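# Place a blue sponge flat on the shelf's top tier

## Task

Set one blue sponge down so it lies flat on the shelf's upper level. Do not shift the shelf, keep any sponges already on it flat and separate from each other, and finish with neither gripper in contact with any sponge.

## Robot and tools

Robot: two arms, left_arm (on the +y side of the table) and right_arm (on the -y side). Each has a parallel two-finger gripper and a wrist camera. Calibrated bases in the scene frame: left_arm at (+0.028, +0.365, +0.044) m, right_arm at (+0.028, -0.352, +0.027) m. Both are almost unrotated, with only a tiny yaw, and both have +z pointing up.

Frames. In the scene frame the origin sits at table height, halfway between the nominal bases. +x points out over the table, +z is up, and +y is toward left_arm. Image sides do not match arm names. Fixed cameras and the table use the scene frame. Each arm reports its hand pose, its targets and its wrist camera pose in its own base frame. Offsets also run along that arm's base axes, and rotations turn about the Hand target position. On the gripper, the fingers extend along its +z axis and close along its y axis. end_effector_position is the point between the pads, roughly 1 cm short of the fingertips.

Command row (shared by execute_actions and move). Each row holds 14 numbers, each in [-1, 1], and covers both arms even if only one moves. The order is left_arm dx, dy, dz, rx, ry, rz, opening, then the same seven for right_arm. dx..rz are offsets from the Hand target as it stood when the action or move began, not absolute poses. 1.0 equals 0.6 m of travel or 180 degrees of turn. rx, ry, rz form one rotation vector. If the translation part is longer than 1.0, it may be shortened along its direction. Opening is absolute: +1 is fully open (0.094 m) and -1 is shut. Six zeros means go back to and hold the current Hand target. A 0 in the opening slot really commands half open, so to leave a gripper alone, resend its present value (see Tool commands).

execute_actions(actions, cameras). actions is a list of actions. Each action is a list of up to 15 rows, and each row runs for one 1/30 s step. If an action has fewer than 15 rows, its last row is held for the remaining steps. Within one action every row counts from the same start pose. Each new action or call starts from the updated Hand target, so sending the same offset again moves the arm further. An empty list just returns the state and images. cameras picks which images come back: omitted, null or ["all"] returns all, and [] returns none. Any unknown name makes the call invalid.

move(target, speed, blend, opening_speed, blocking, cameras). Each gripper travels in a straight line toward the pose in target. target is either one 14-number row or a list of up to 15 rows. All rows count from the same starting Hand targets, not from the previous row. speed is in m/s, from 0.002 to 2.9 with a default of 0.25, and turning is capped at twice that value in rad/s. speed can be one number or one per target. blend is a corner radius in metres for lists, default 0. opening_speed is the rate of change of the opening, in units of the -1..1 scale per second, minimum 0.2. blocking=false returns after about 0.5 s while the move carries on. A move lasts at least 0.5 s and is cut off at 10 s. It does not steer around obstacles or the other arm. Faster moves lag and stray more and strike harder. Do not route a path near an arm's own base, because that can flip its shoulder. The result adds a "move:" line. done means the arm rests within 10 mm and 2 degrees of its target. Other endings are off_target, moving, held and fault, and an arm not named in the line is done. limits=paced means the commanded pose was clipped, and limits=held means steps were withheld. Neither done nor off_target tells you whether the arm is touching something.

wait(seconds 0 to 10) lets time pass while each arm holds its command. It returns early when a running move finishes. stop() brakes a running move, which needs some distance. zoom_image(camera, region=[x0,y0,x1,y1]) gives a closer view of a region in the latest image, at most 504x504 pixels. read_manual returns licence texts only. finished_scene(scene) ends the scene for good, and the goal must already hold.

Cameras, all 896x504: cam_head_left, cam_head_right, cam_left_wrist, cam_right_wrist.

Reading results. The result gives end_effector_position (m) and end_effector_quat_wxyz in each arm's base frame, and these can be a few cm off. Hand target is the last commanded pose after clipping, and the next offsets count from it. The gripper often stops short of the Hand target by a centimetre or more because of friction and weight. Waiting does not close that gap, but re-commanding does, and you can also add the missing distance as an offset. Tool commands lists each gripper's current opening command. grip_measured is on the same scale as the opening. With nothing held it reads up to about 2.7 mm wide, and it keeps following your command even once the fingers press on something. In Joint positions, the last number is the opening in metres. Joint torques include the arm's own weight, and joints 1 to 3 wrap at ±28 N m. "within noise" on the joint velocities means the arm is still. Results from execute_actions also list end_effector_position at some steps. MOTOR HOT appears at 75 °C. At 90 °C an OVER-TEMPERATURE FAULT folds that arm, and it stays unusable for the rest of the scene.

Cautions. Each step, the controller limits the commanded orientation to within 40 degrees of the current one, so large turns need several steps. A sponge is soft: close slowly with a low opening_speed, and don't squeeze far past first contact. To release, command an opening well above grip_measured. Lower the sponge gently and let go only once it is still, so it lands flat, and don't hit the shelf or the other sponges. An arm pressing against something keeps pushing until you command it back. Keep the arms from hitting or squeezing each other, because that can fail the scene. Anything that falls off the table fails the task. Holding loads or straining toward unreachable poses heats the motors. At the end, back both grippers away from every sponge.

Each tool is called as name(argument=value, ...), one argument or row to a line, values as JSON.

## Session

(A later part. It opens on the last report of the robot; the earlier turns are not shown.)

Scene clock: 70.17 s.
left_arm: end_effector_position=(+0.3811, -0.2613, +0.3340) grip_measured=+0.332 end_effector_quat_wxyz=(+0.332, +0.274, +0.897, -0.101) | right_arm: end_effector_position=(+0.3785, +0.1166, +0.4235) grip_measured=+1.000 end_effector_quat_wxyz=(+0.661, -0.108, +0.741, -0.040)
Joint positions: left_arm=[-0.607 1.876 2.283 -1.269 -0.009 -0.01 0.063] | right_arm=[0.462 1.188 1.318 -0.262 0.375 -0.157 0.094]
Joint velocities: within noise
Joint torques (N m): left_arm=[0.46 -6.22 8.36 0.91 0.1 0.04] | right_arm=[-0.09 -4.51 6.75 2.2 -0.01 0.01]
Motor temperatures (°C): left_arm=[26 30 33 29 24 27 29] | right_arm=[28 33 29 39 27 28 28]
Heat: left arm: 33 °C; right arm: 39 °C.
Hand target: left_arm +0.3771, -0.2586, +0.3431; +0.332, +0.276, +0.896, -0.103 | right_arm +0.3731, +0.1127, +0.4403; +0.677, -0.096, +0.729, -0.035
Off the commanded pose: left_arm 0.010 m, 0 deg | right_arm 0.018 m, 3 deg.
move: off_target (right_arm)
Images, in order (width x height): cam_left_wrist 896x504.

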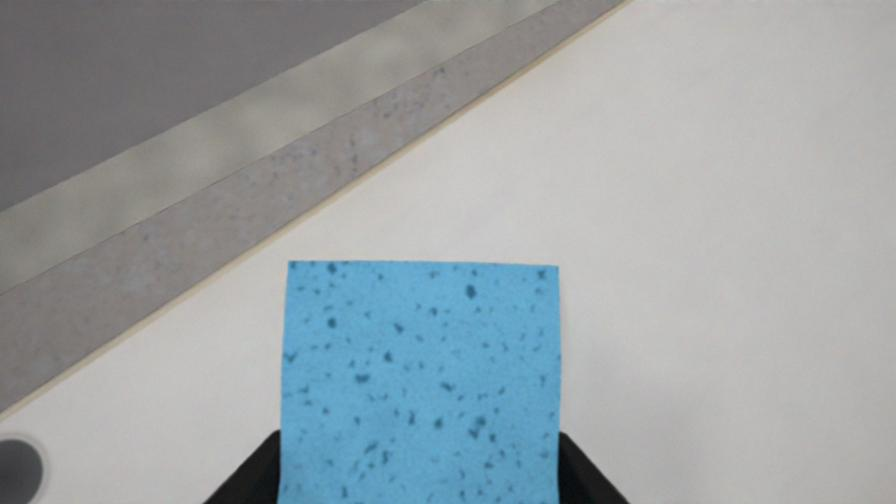

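move(
  target=[0, 0, -0.0067, -0.0062, -0.0092, 0, 0.2, 0, 0, 0, 0, 0, 0, 1.0],
  speed=0.06,
  cameras=["cam_head_right", "cam_left_wrist"],
)

zoom_image(
  camera="cam_head_right",
  region=[380, 90, 520, 220],
)

Scene clock: 71.50 s.
left_arm: end_effector_position=(+0.3811, -0.2613, +0.3329) grip_measured=+0.332 end_effector_quat_wxyz=(+0.339, +0.273, +0.894, -0.104) | right_arm: end_effector_position=(+0.3785, +0.1166, +0.4235) grip_measured=+1.000 end_effector_quat_wxyz=(+0.661, -0.108, +0.741, -0.040)
Joint positions: left_arm=[-0.607 1.845 2.222 -1.222 -0.009 -0.011 0.063] | right_arm=[0.462 1.188 1.318 -0.262 0.375 -0.157 0.094]
Joint velocities: within noise
Joint torques (N m): left_arm=[0.43 -8.44 3.11 1.41 0.09 0.03] | right_arm=[-0.1 -4.51 6.75 2.2 -0.01 0.01]
Motor temperatures (°C): left_arm=[26 30 33 29 24 27 29] | right_arm=[28 33 29 39 27 28 28]
Heat: left arm: 33 °C; right arm: 39 °C.
Hand target: left_arm +0.3771, -0.2586, +0.3390; +0.348, +0.274, +0.890, -0.107 | right_arm +0.3731, +0.1127, +0.4403; +0.677, -0.096, +0.729, -0.035
Off the commanded pose: left_arm 0.008 m, 1 deg | right_arm 0.018 m, 3 deg.
move: off_target (right_arm)
Images, in order (width x height): cam_head_right 896x504, cam_left_wrist 896x504.

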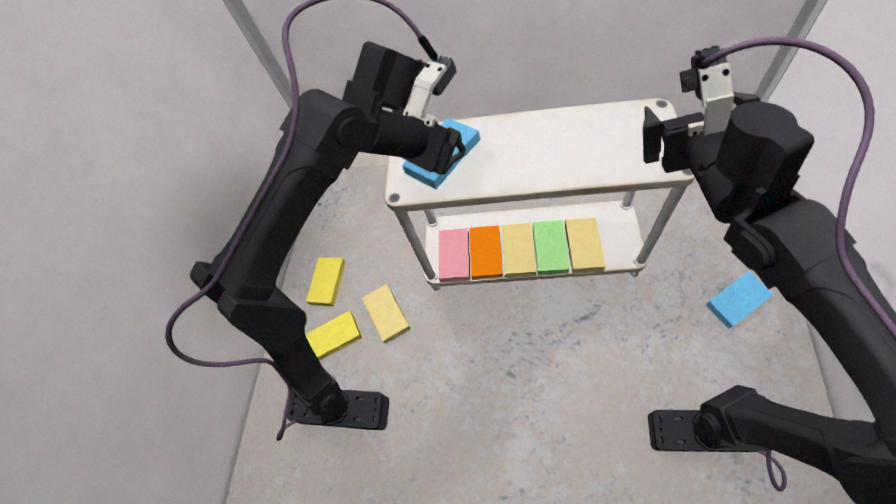

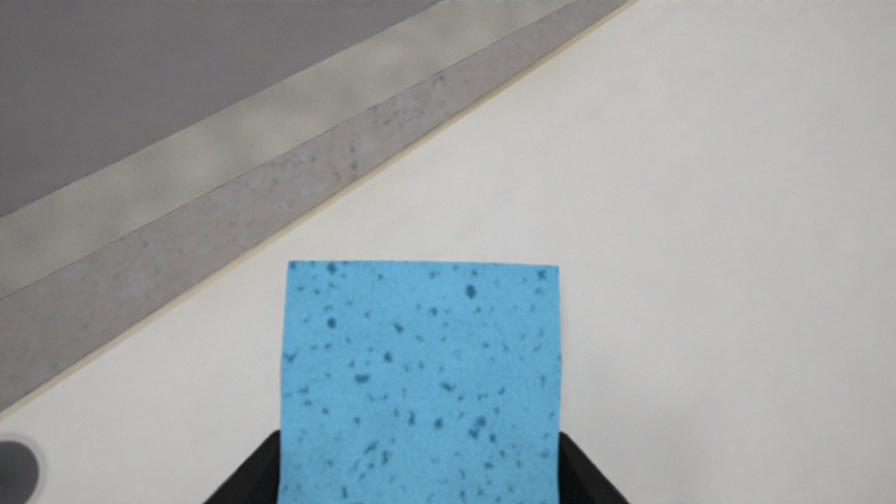

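Scaled by 3.600 from the camera's 896x504 image, which has a finer 1280x720 frame.

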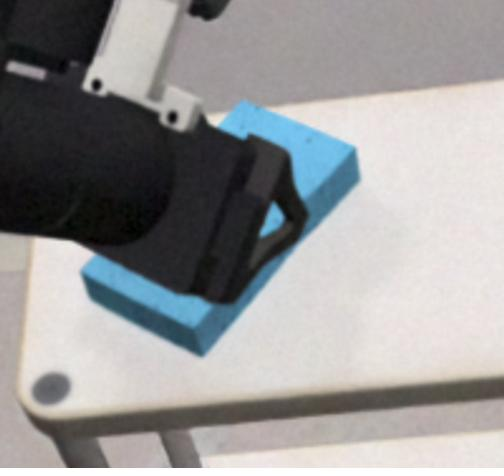

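move(
  target=[0, 0, 0, 0, 0, 0, 0.8, 0, 0, 0, 0, 0, 0, 1.0],
  speed=0.06,
  opening_speed=0.4,
  cameras=["cam_head_right", "cam_left_wrist"],
)

zoom_image(
  camera="cam_head_right",
  region=[380, 90, 520, 220],
)

Scene clock: 73.73 s.
left_arm: end_effector_position=(+0.3807, -0.2610, +0.3289) grip_measured=+0.798 end_effector_quat_wxyz=(+0.335, +0.273, +0.896, -0.103) | right_arm: end_effector_position=(+0.3785, +0.1166, +0.4235) grip_measured=+1.000 end_effector_quat_wxyz=(+0.661, -0.108, +0.741, -0.040)
Joint positions: left_arm=[-0.607 1.845 2.211 -1.222 -0.009 -0.013 0.084] | right_arm=[0.462 1.188 1.318 -0.262 0.375 -0.157 0.094]
Joint velocities: within noise
Joint torques (N m): left_arm=[0.46 -8.51 3.9 1.4 0.08 0.02] | right_arm=[-0.1 -4.51 6.74 2.2 -0.01 0.01]
Motor temperatures (°C): left_arm=[26 31 33 29 24 27 29] | right_arm=[28 33 29 39 27 28 28]
Heat: left arm: 33 °C; right arm: 39 °C.
Hand target: left_arm +0.3771, -0.2586, +0.3390; +0.348, +0.274, +0.890, -0.107 | right_arm +0.3731, +0.1127, +0.4403; +0.677, -0.096, +0.729, -0.035
Off the commanded pose: left_arm 0.011 m, 2 deg | right_arm 0.018 m, 3 deg.
move: off_target (left_arm, right_arm)
Images, in order (width x height): cam_head_right 896x504, cam_left_wrist 896x504.

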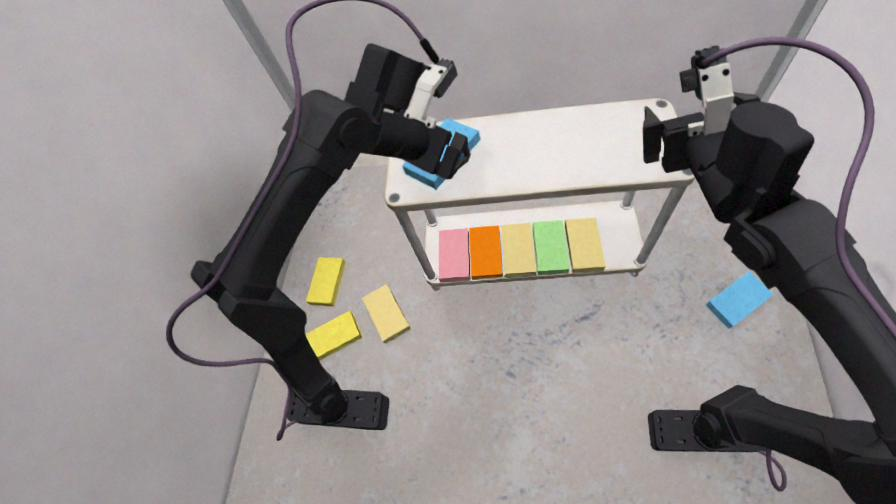

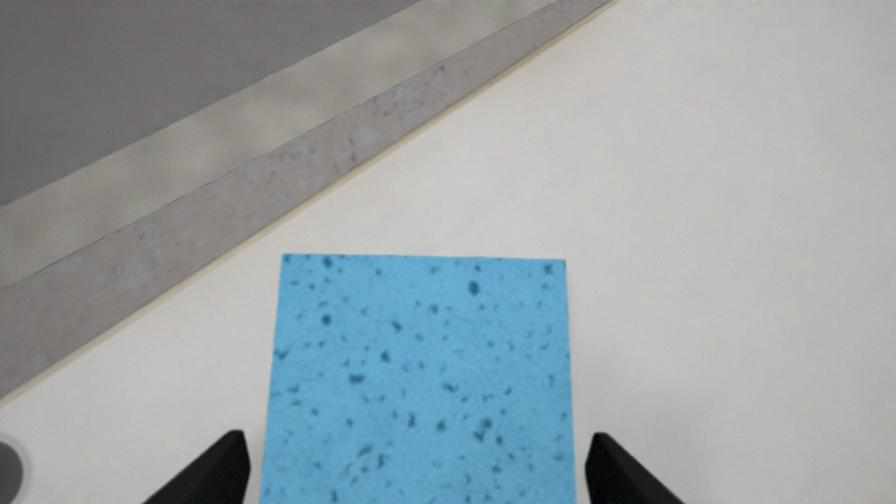

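Scaled by 3.600 from the camera's 896x504 image, which has a finer 1280x720 frame.

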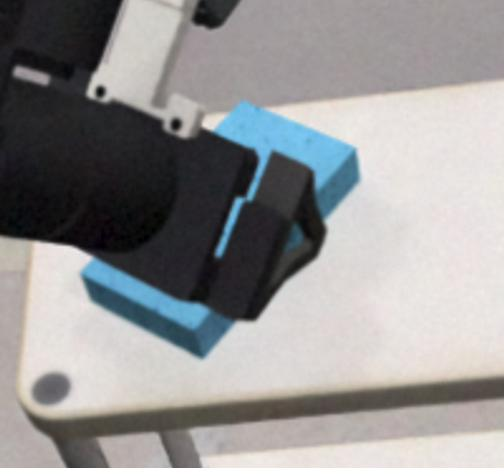

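move(
  target=[
    [-0.0907, 0.0613, 0.1258, 0, 0, 0, 0.8, 0, 0, 0, 0, 0, 0, 1.0],
    [-0.1, 0.0676, 0.23, 0, 0, 0, 0.8, 0, 0, 0, 0, 0, 0, 1.0],
  ],
  speed=[0.12, 0.2],
  blend=[0.03, 0],
)

Scene clock: 76.17 s.
left_arm: end_effector_position=(+0.3234, -0.2213, +0.4762) grip_measured=+0.798 end_effector_quat_wxyz=(+0.462, +0.256, +0.837, -0.143) | right_arm: end_effector_position=(+0.3785, +0.1166, +0.4235) grip_measured=+1.000 end_effector_quat_wxyz=(+0.661, -0.108, +0.741, -0.040)
Joint positions: left_arm=[-0.607 1.85 2.82 -1.532 -0.009 -0.008 0.084] | right_arm=[0.462 1.188 1.318 -0.262 0.375 -0.157 0.094]
Joint velocities: within noise
Joint torques (N m): left_arm=[0.13 -4.26 4.29 1.25 0.04 0.01] | right_arm=[-0.09 -4.49 6.74 2.2 -0.01 0.01]
Motor temperatures (°C): left_arm=[26 31 33 29 24 27 29] | right_arm=[28 33 29 39 27 28 28]
Heat: left arm: 33 °C; right arm: 39 °C.
Hand target: left_arm +0.3171, -0.2180, +0.4770; +0.348, +0.274, +0.890, -0.107 | right_arm +0.3731, +0.1127, +0.4403; +0.677, -0.096, +0.729, -0.035
Off the commanded pose: left_arm 0.007 m, 15 deg | right_arm 0.018 m, 3 deg.
joint sent to its limit (left arm) — joint 4 (wrist pitch), lower limit. The joint targets are off in position and orientation.
move: off_target (left_arm, right_arm)

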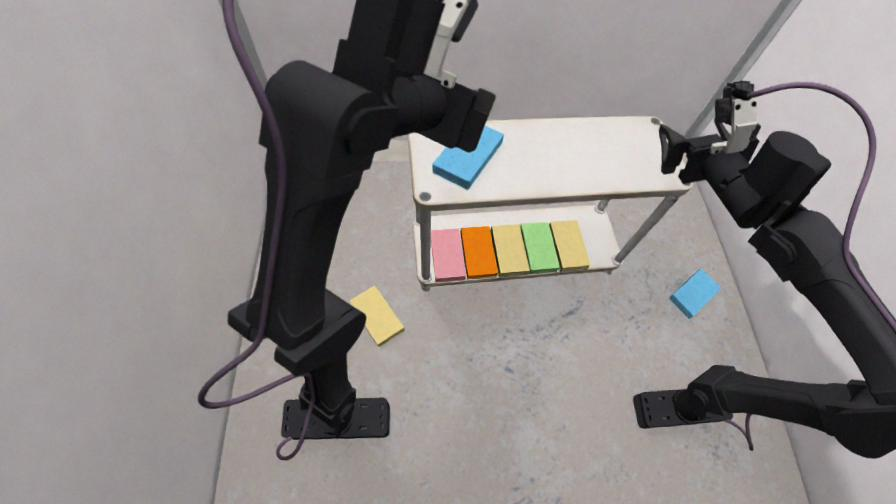

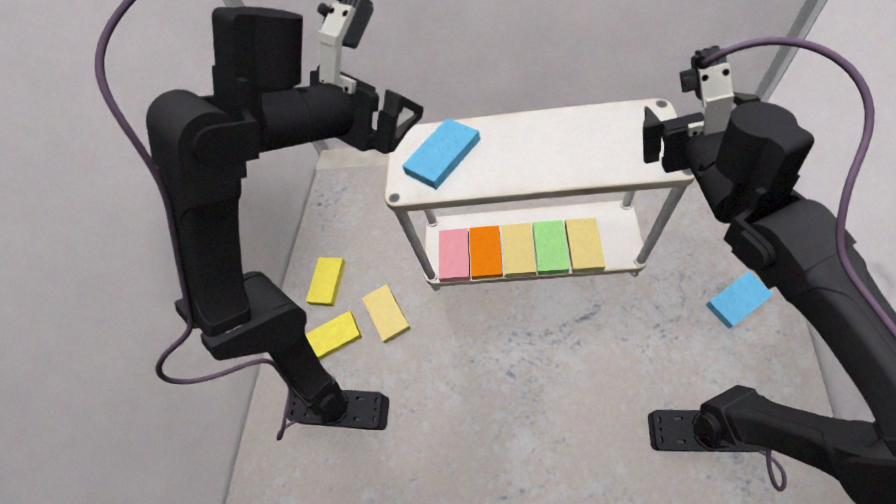

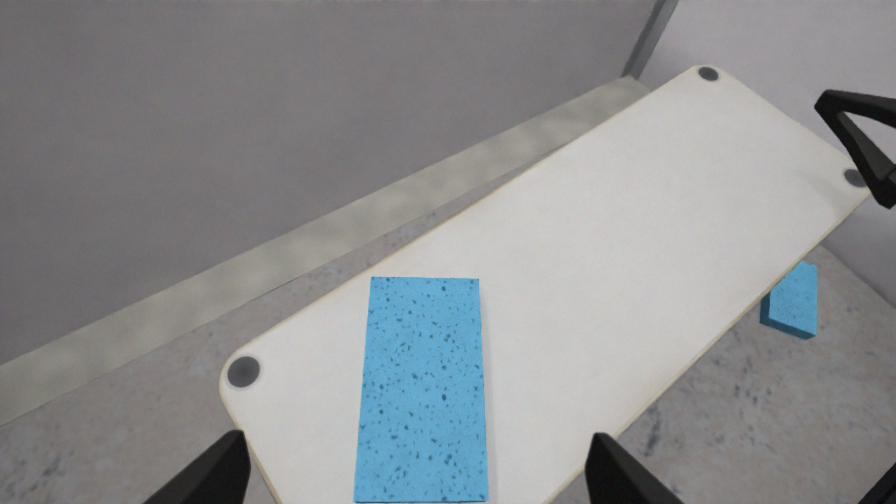

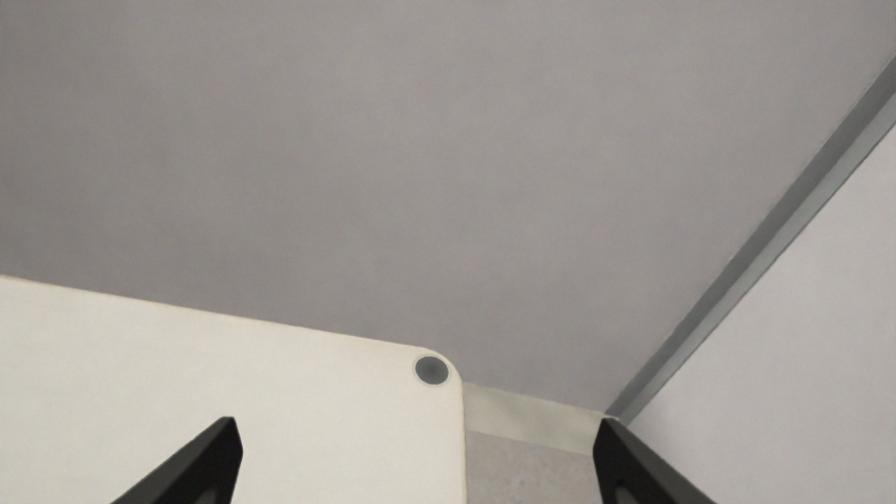

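zoom_image(
  camera="cam_head_left",
  region=[650, 250, 740, 330],
)

zoom_image(
  camera="cam_head_right",
  region=[690, 255, 790, 340],
)

zoom_image(
  camera="cam_head_left",
  region=[400, 90, 720, 300],
)

Scaled by 5.600 from the camera's 896x504 image, which has a finer 1280x720 frame.

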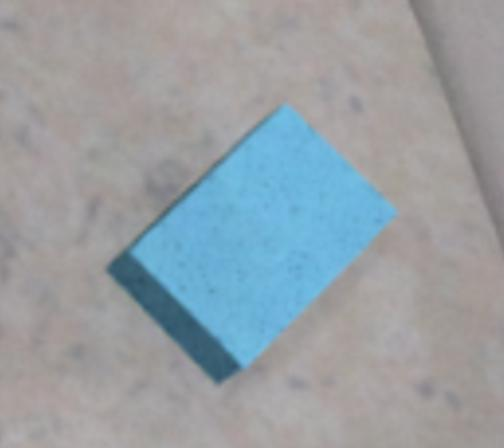

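Scaled by 5.040 from the camera's 896x504 image, which has a finer 1280x720 frame.

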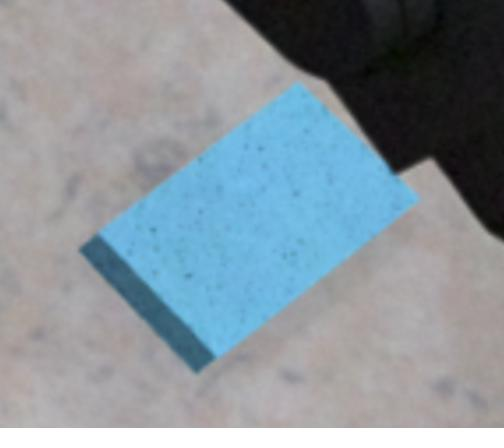

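Scaled by 1.575 from the camera's 896x504 image, which has a finer 1280x720 frame.

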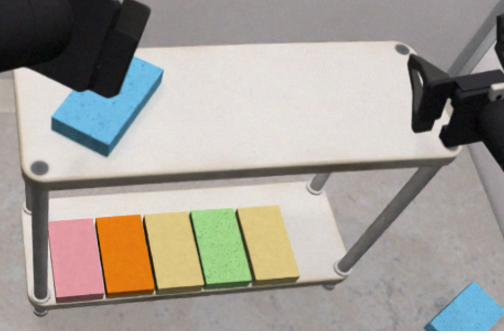

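move(
  target=[
    [0, 0, 0, 0, 0, 0, 0.8, -0.2552, -0.1378, -0.2338, 0.0410, 0.2810, -0.0534, 1.0],
    [0, 0, 0, 0, 0, 0, 0.8, -0.1703, -0.3988, -0.6005, 0.1515, 0.1886, -0.3405, 1.0],
  ],
  speed=0.35,
  blend=[0.05, 0],
)

Scene clock: 90.43 s.
left_arm: end_effector_position=(+0.3234, -0.2213, +0.4762) grip_measured=+0.798 end_effector_quat_wxyz=(+0.462, +0.255, +0.837, -0.143) | right_arm: end_effector_position=(+0.2687, -0.1199, +0.0768) grip_measured=+1.000 end_effector_quat_wxyz=(+0.319, +0.415, +0.835, -0.169)
Joint positions: left_arm=[-0.607 1.85 2.82 -1.532 -0.009 -0.01 0.084] | right_arm=[-0.118 1.228 0.586 -0.379 0.519 0.655 0.094]
Joint velocities: within noise
Joint torques (N m): left_arm=[0.17 -4.3 4.27 1.25 0.04 0.01] | right_arm=[-0.5 -3.32 3.77 1.85 0.48 0.07]
Motor temperatures (°C): left_arm=[26 30 33 29 24 27 28] | right_arm=[28 33 29 39 27 28 28]
Heat: left arm: 33 °C; right arm: 39 °C.
Hand target: left_arm +0.3171, -0.2180, +0.4770; +0.348, +0.274, +0.890, -0.107 | right_arm +0.2709, -0.1266, +0.0800; +0.339, +0.427, +0.820, -0.177
Off the commanded pose: left_arm 0.007 m, 15 deg | right_arm 0.008 m, 3 deg.
joint sent to its limit (left arm) — joint 4 (wrist pitch), lower limit. The joint targets are off in position and orientation.
move: off_target (left_arm, right_arm)

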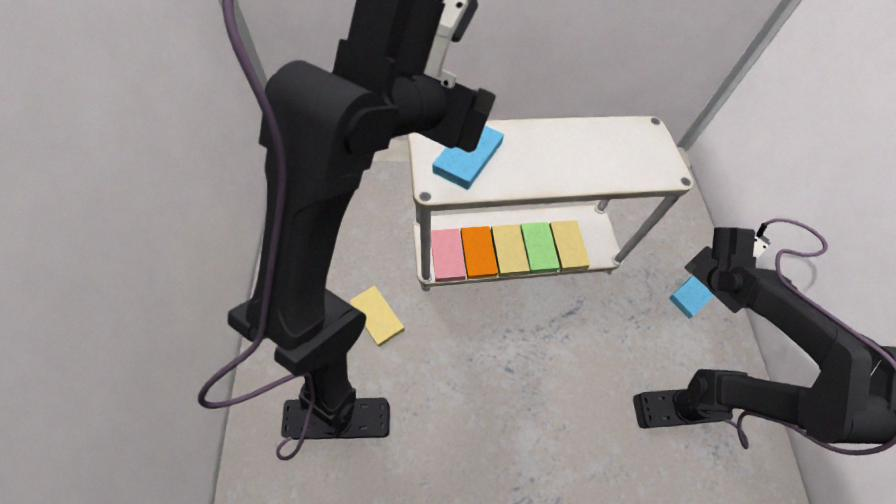

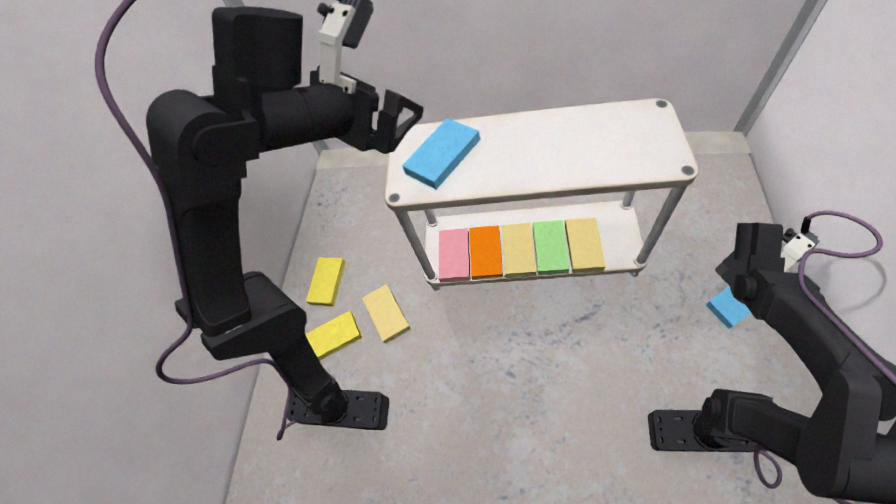

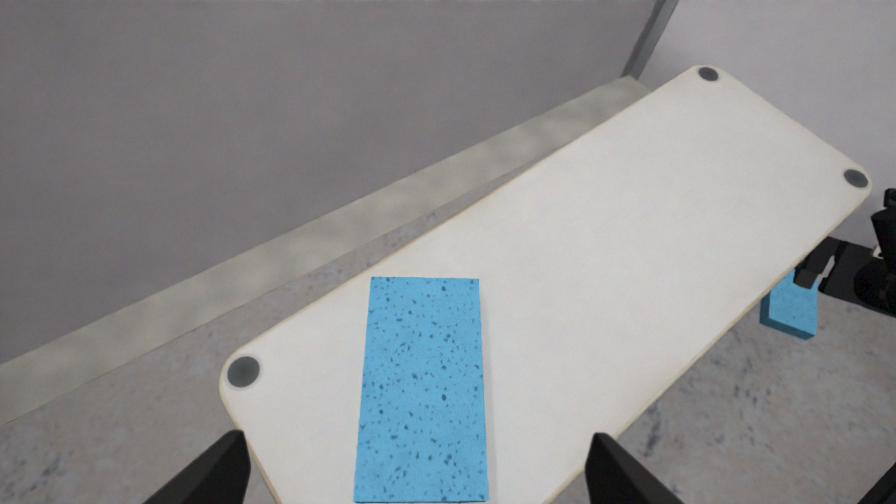

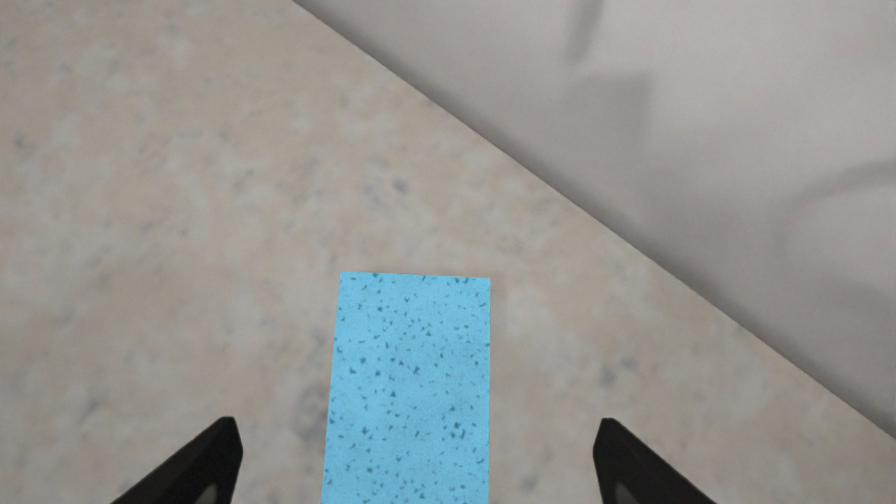

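move(
  target=[0, 0, 0, 0, 0, 0, 0.8, 0.0078, 0.0090, -0.0967, 0, 0, 0, 1.0],
  speed=0.15,
  cameras=["cam_right_wrist"],
)

Scene clock: 93.43 s.
left_arm: end_effector_position=(+0.3234, -0.2213, +0.4762) grip_measured=+0.798 end_effector_quat_wxyz=(+0.462, +0.255, +0.837, -0.143) | right_arm: end_effector_position=(+0.2717, -0.1187, +0.0176) grip_measured=+1.000 end_effector_quat_wxyz=(+0.317, +0.423, +0.832, -0.171)
Joint positions: left_arm=[-0.607 1.85 2.82 -1.532 -0.009 -0.01 0.084] | right_arm=[-0.104 1.428 0.448 -0.057 0.535 0.687 0.094]
Joint velocities: within noise
Joint torques (N m): left_arm=[0.2 -4.3 4.31 1.24 0.04 0.01] | right_arm=[0.28 -3.9 3.21 1.81 0.49 0.04]
Motor temperatures (°C): left_arm=[26 30 33 29 24 27 28] | right_arm=[28 33 29 39 27 28 28]
Heat: left arm: 33 °C; right arm: 39 °C.
Hand target: left_arm +0.3171, -0.2180, +0.4770; +0.348, +0.274, +0.890, -0.107 | right_arm +0.2756, -0.1212, +0.0220; +0.339, +0.427, +0.820, -0.177
Off the commanded pose: left_arm 0.007 m, 15 deg | right_arm 0.006 m, 3 deg.
joint sent to its limit (left arm) — joint 4 (wrist pitch), lower limit. The joint targets are off in position and orientation.
move: off_target (left_arm, right_arm)
Images, in order (width x height): cam_right_wrist 896x504.

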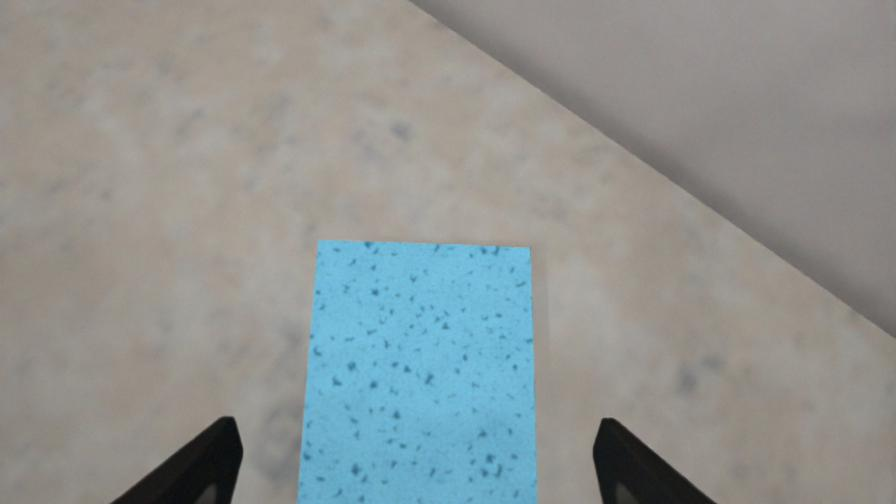

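move(
  target=[
    [0, 0, 0, 0, 0, 0, 0.8, 0.0050, 0.0067, -0.0400, 0, 0, 0, 1.0],
    [0, 0, 0, 0, 0, 0, 0.8, 0.0050, 0.0067, -0.0400, 0, 0, 0, 0.2],
  ],
  speed=0.12,
  opening_speed=0.5,
  cameras=["cam_right_wrist", "cam_head_left"],
)

Scene clock: 97.40 s.
left_arm: end_effector_position=(+0.3234, -0.2213, +0.4762) grip_measured=+0.798 end_effector_quat_wxyz=(+0.462, +0.255, +0.837, -0.143) | right_arm: end_effector_position=(+0.2738, -0.1149, -0.0073) grip_measured=+0.362 end_effector_quat_wxyz=(+0.317, +0.421, +0.832, -0.173)
Joint positions: left_arm=[-0.607 1.85 2.82 -1.532 -0.009 -0.01 0.084] | right_arm=[-0.083 1.549 0.411 0.089 0.548 0.704 0.064]
Joint velocities: within noise
Joint torques (N m): left_arm=[0.16 -4.33 4.31 1.25 0.05 0] | right_arm=[0.32 -4.25 2.89 1.77 0.47 0.06]
Motor temperatures (°C): left_arm=[26 29 33 29 24 27 28] | right_arm=[28 33 29 39 27 28 28]
Heat: left arm: 33 °C; right arm: 39 °C.
Hand target: left_arm +0.3171, -0.2180, +0.4770; +0.348, +0.274, +0.890, -0.107 | right_arm +0.2786, -0.1172, -0.0020; +0.339, +0.427, +0.820, -0.177
Off the commanded pose: left_arm 0.007 m, 15 deg | right_arm 0.007 m, 3 deg.
joint sent to its limit (left arm) — joint 4 (wrist pitch), lower limit. The joint targets are off in position and orientation.
move: off_target (left_arm, right_arm); target 2's new opening was sent with right_arm's hand 0.007 m and 3 deg from that target
Images, in order (width x height): cam_head_left 896x504, cam_right_wrist 896x504.

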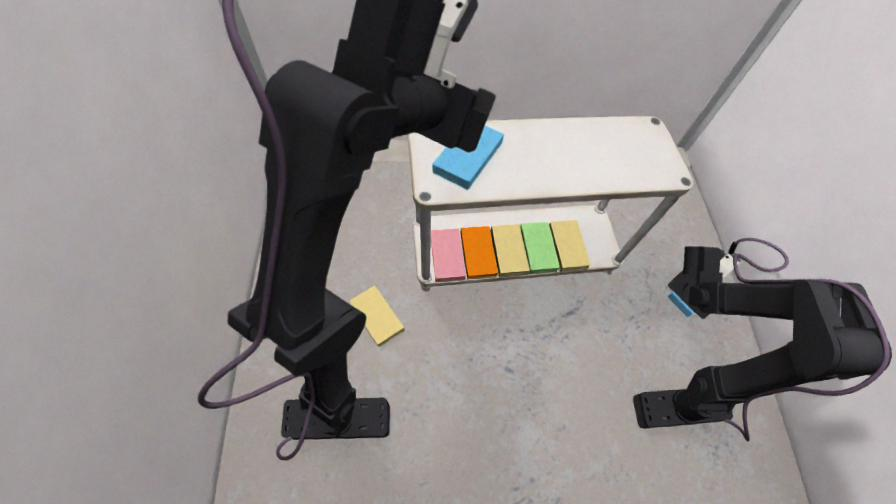

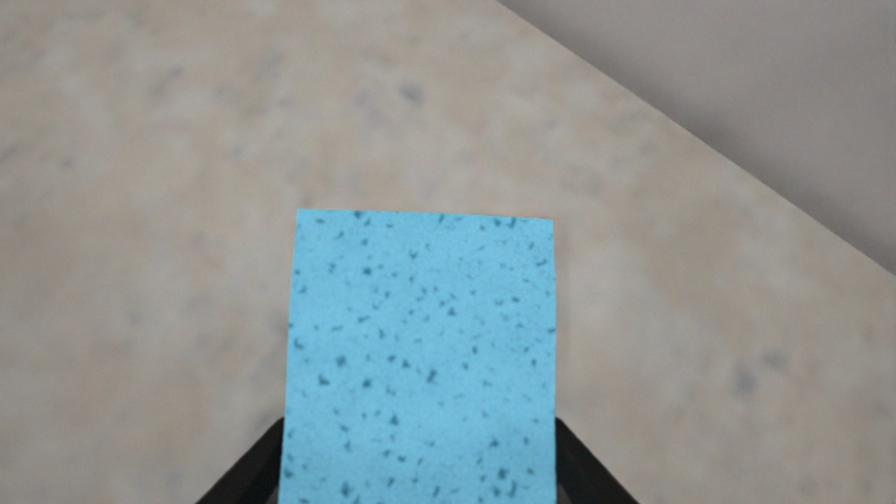

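move(
  target=[
    [0, 0, 0, 0, 0, 0, 0.8, -0.0143, 0.0620, 0.4950, 0, 0, 0.1111, 0.2],
    [0, 0, 0, 0, 0, 0, 0.8, 0.0857, 0.2787, 0.6783, 0, 0, 0.3056, 0.2],
    [0, 0, 0, 0, 0, 0, 0.8, 0.1858, 0.4933, 0.6567, 0, 0, 0.3889, 0.2],
  ],
  speed=[0.25, 0.25, 0.15],
  blend=[0.05, 0.04, 0],
)

Scene clock: 103.57 s.
left_arm: end_effector_position=(+0.3234, -0.2213, +0.4762) grip_measured=+0.798 end_effector_quat_wxyz=(+0.462, +0.255, +0.837, -0.143) | right_arm: end_effector_position=(+0.3959, +0.1842, +0.3850) grip_measured=+0.360 end_effector_quat_wxyz=(+0.379, -0.121, +0.916, +0.051)
Joint positions: left_arm=[-0.607 1.85 2.82 -1.532 -0.009 -0.01 0.084] | right_arm=[0.5 1.879 2.499 -1.421 0.165 0.17 0.064]
Joint velocities: within noise
Joint torques (N m): left_arm=[0.18 -4.27 4.33 1.26 0.05 0.01] | right_arm=[0.01 -7.24 6.97 1.26 -0.03 -0.07]
Motor temperatures (°C): left_arm=[26 29 33 29 24 27 28] | right_arm=[28 33 29 38 27 28 29]
Heat: left arm: 33 °C; right arm: 38 °C.
Hand target: left_arm +0.3171, -0.2180, +0.4770; +0.348, +0.274, +0.890, -0.107 | right_arm +0.3901, +0.1788, +0.3920; +0.379, -0.120, +0.916, +0.050
Off the commanded pose: left_arm 0.007 m, 15 deg | right_arm 0.011 m, 0 deg.
joint sent to its limit (left arm) — joint 4 (wrist pitch), lower limit. The joint targets are off in position and orientation.
move: off_target (left_arm, right_arm)

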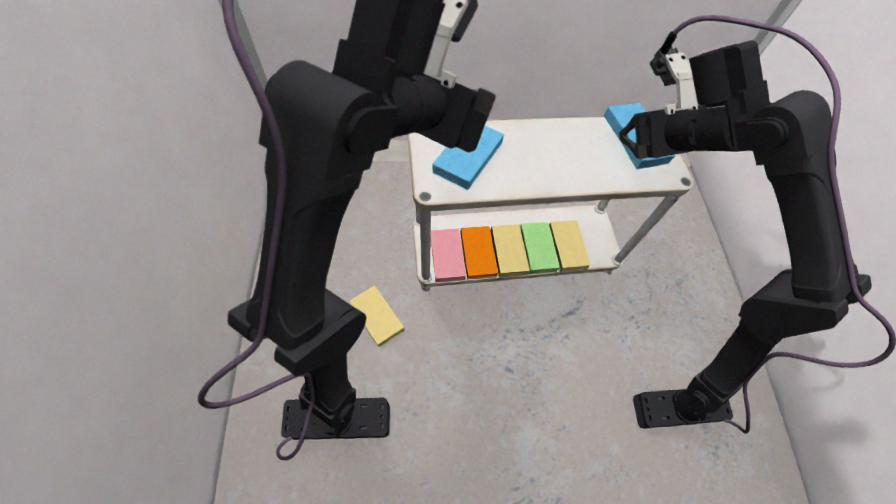

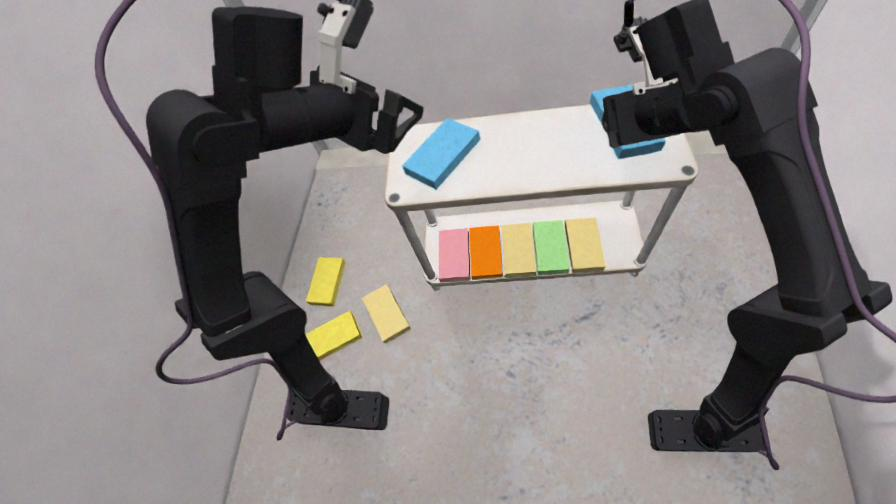

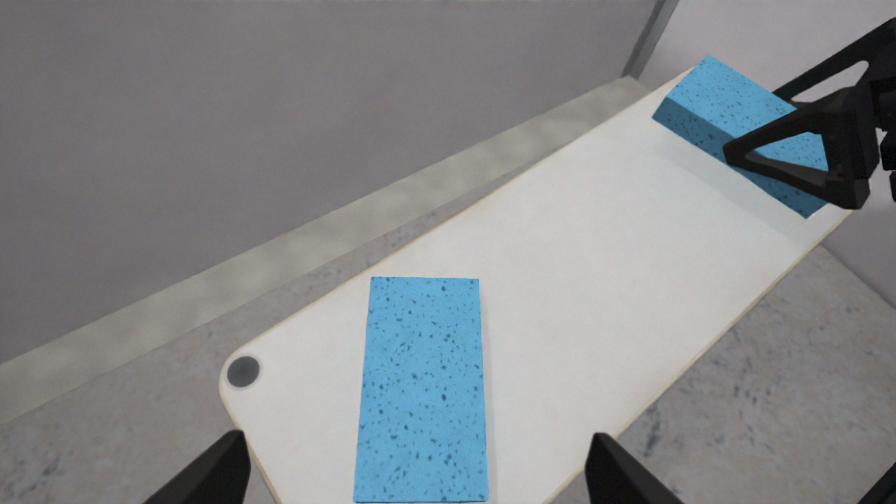

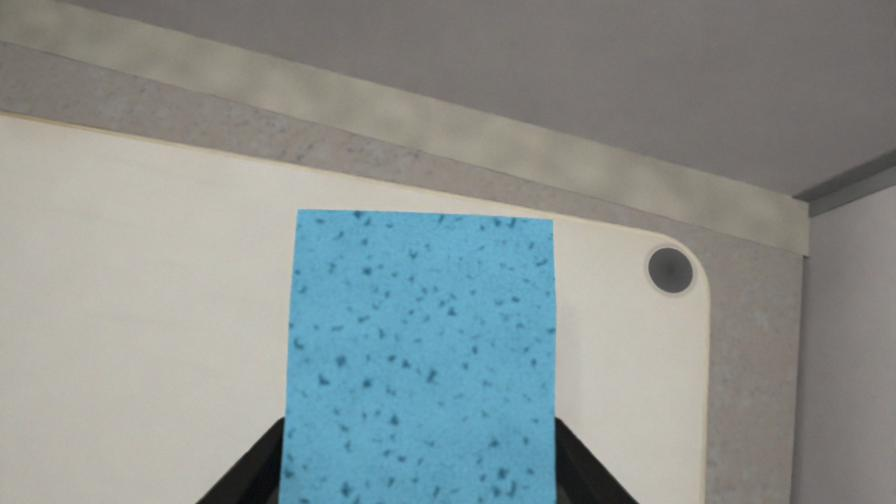

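move(
  target=[0, 0, 0, 0, 0, 0, 0.8, 0, 0, -0.05, -0.0037, 0.0140, 0, 0.2],
  speed=0.1,
  cameras=["cam_left_wrist", "cam_right_wrist"],
)

zoom_image(
  camera="cam_left_wrist",
  region=[600, 20, 896, 240],
)

Scene clock: 105.57 s.
left_arm: end_effector_position=(+0.3234, -0.2213, +0.4762) grip_measured=+0.798 end_effector_quat_wxyz=(+0.462, +0.255, +0.837, -0.143) | right_arm: end_effector_position=(+0.3910, +0.1817, +0.3525) grip_measured=+0.360 end_effector_quat_wxyz=(+0.342, -0.128, +0.930, +0.039)
Joint positions: left_arm=[-0.607 1.85 2.82 -1.532 -0.009 -0.01 0.084] | right_arm=[0.499 1.825 2.317 -1.375 0.16 0.168 0.064]
Joint velocities: within noise
Joint torques (N m): left_arm=[0.17 -4.27 4.26 1.26 0.04 0] | right_arm=[-0.5 -9.14 3.04 1.82 -0.08 -0.02]
Motor temperatures (°C): left_arm=[26 29 33 29 24 27 28] | right_arm=[28 34 29 37 27 28 29]
Heat: left arm: 33 °C; right arm: 37 °C.
Hand target: left_arm +0.3171, -0.2180, +0.4770; +0.348, +0.274, +0.890, -0.107 | right_arm +0.3901, +0.1788, +0.3620; +0.358, -0.121, +0.925, +0.047
Off the commanded pose: left_arm 0.007 m, 15 deg | right_arm 0.010 m, 2 deg.
joint sent to its limit (left arm) — joint 4 (wrist pitch), lower limit. The joint targets are off in position and orientation.
move: off_target (left_arm)
Images, in order (width x height): cam_left_wrist 896x504, cam_right_wrist 896x504.

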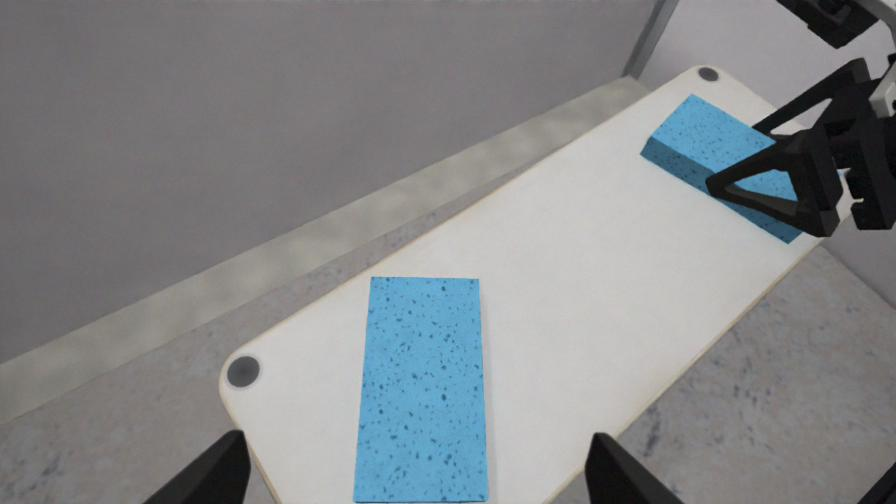

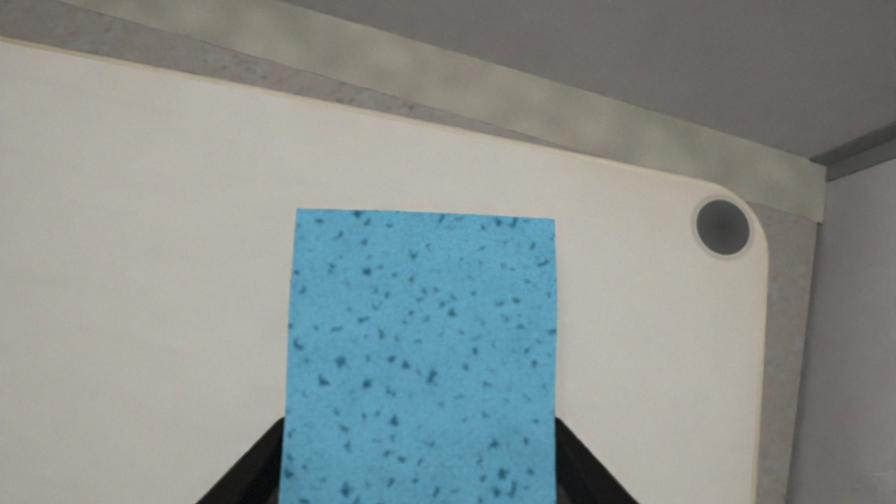

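Scaled by 1.703 from the camera's 896x504 image, which has a finer 1280x720 frame.

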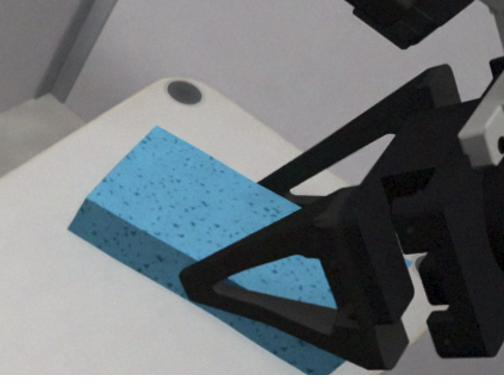

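move(
  target=[0, 0, 0, 0, 0, 0, 0.8, 0, 0, -0.0133, 0.0022, -0.0081, 0, 0.2],
  speed=0.06,
  cameras=["cam_left_wrist"],
)

zoom_image(
  camera="cam_left_wrist",
  region=[600, 20, 896, 240],
)

Scene clock: 106.97 s.
left_arm: end_effector_position=(+0.3234, -0.2213, +0.4762) grip_measured=+0.798 end_effector_quat_wxyz=(+0.462, +0.255, +0.837, -0.143) | right_arm: end_effector_position=(+0.3905, +0.1820, +0.3511) grip_measured=+0.360 end_effector_quat_wxyz=(+0.364, -0.126, +0.922, +0.045)
Joint positions: left_arm=[-0.607 1.85 2.82 -1.532 -0.009 -0.01 0.084] | right_arm=[0.502 1.745 2.166 -1.256 0.165 0.167 0.064]
Joint velocities: within noise
Joint torques (N m): left_arm=[0.16 -4.33 4.31 1.25 0.04 0.01] | right_arm=[-0.29 -8.08 3.02 1.8 -0.02 -0.03]
Motor temperatures (°C): left_arm=[26 29 33 29 24 27 28] | right_arm=[28 34 29 37 27 28 29]
Heat: left arm: 33 °C; right arm: 37 °C.
Hand target: left_arm +0.3171, -0.2180, +0.4770; +0.348, +0.274, +0.890, -0.107 | right_arm +0.3901, +0.1788, +0.3541; +0.370, -0.121, +0.920, +0.049
Off the commanded pose: left_arm 0.007 m, 15 deg | right_arm 0.004 m, 1 deg.
joint sent to its limit (left arm) — joint 4 (wrist pitch), lower limit. The joint targets are off in position and orientation.
move: off_target (left_arm)
Images, in order (width x height): cam_left_wrist 896x504.

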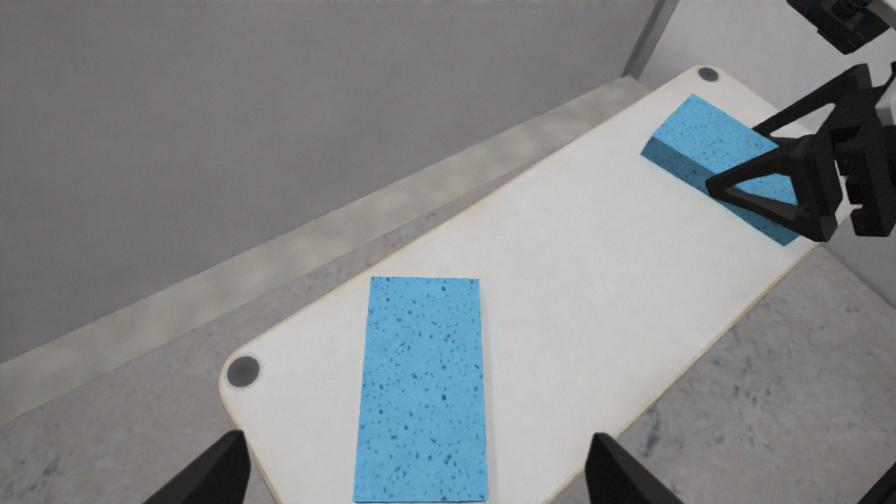

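Scaled by 1.703 from the camera's 896x504 image, which has a finer 1280x720 frame.

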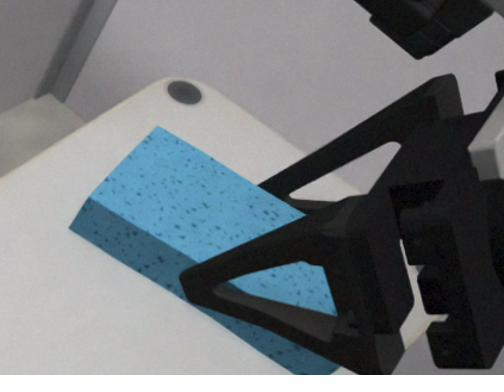

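move(
  target=[0, 0, 0, 0, 0, 0, 0.8, 0, 0, -0.0133, 0, 0, 0, 0.2],
  speed=0.06,
  cameras=["cam_left_wrist"],
)

zoom_image(
  camera="cam_left_wrist",
  region=[600, 20, 896, 240],
)

Scene clock: 108.17 s.
left_arm: end_effector_position=(+0.3234, -0.2213, +0.4762) grip_measured=+0.798 end_effector_quat_wxyz=(+0.462, +0.255, +0.837, -0.143) | right_arm: end_effector_position=(+0.3905, +0.1817, +0.3511) grip_measured=+0.360 end_effector_quat_wxyz=(+0.375, -0.124, +0.917, +0.049)
Joint positions: left_arm=[-0.607 1.85 2.82 -1.532 -0.009 -0.01 0.084] | right_arm=[0.502 1.71 2.102 -1.201 0.167 0.167 0.064]
Joint velocities: within noise
Joint torques (N m): left_arm=[0.2 -4.33 4.3 1.25 0.03 0.02] | right_arm=[-0.28 -7.2 2.77 1.71 -0.03 -0.02]
Motor temperatures (°C): left_arm=[26 29 33 29 24 27 28] | right_arm=[28 34 29 37 27 28 29]
Heat: left arm: 33 °C; right arm: 37 °C.
Hand target: left_arm +0.3171, -0.2180, +0.4770; +0.348, +0.274, +0.890, -0.107 | right_arm +0.3901, +0.1788, +0.3461; +0.370, -0.121, +0.920, +0.049
Off the commanded pose: left_arm 0.007 m, 15 deg | right_arm 0.006 m, 1 deg.
joint sent to its limit (left arm) — joint 4 (wrist pitch), lower limit. The joint targets are off in position and orientation.
move: off_target (left_arm)
Images, in order (width x height): cam_left_wrist 896x504.

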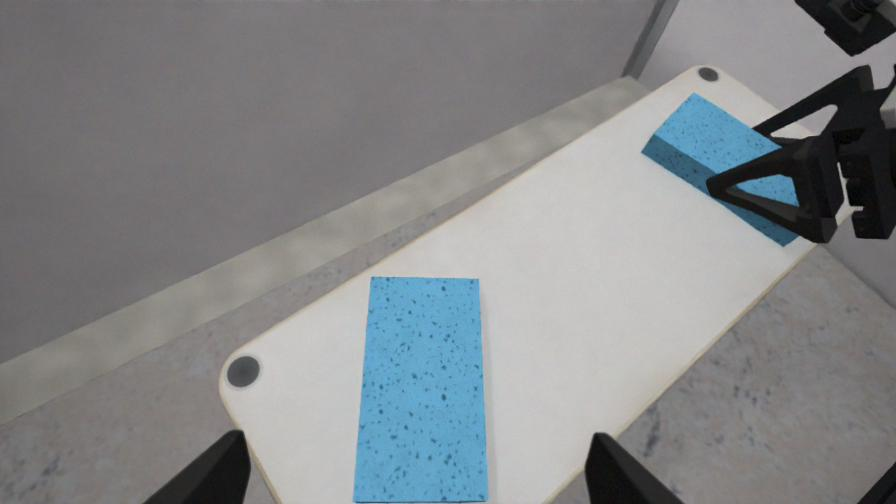

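Scaled by 1.703 from the camera's 896x504 image, which has a finer 1280x720 frame.

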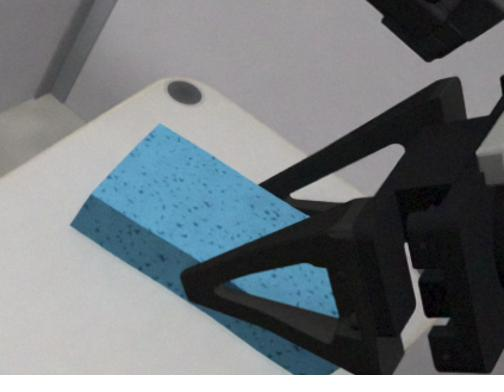

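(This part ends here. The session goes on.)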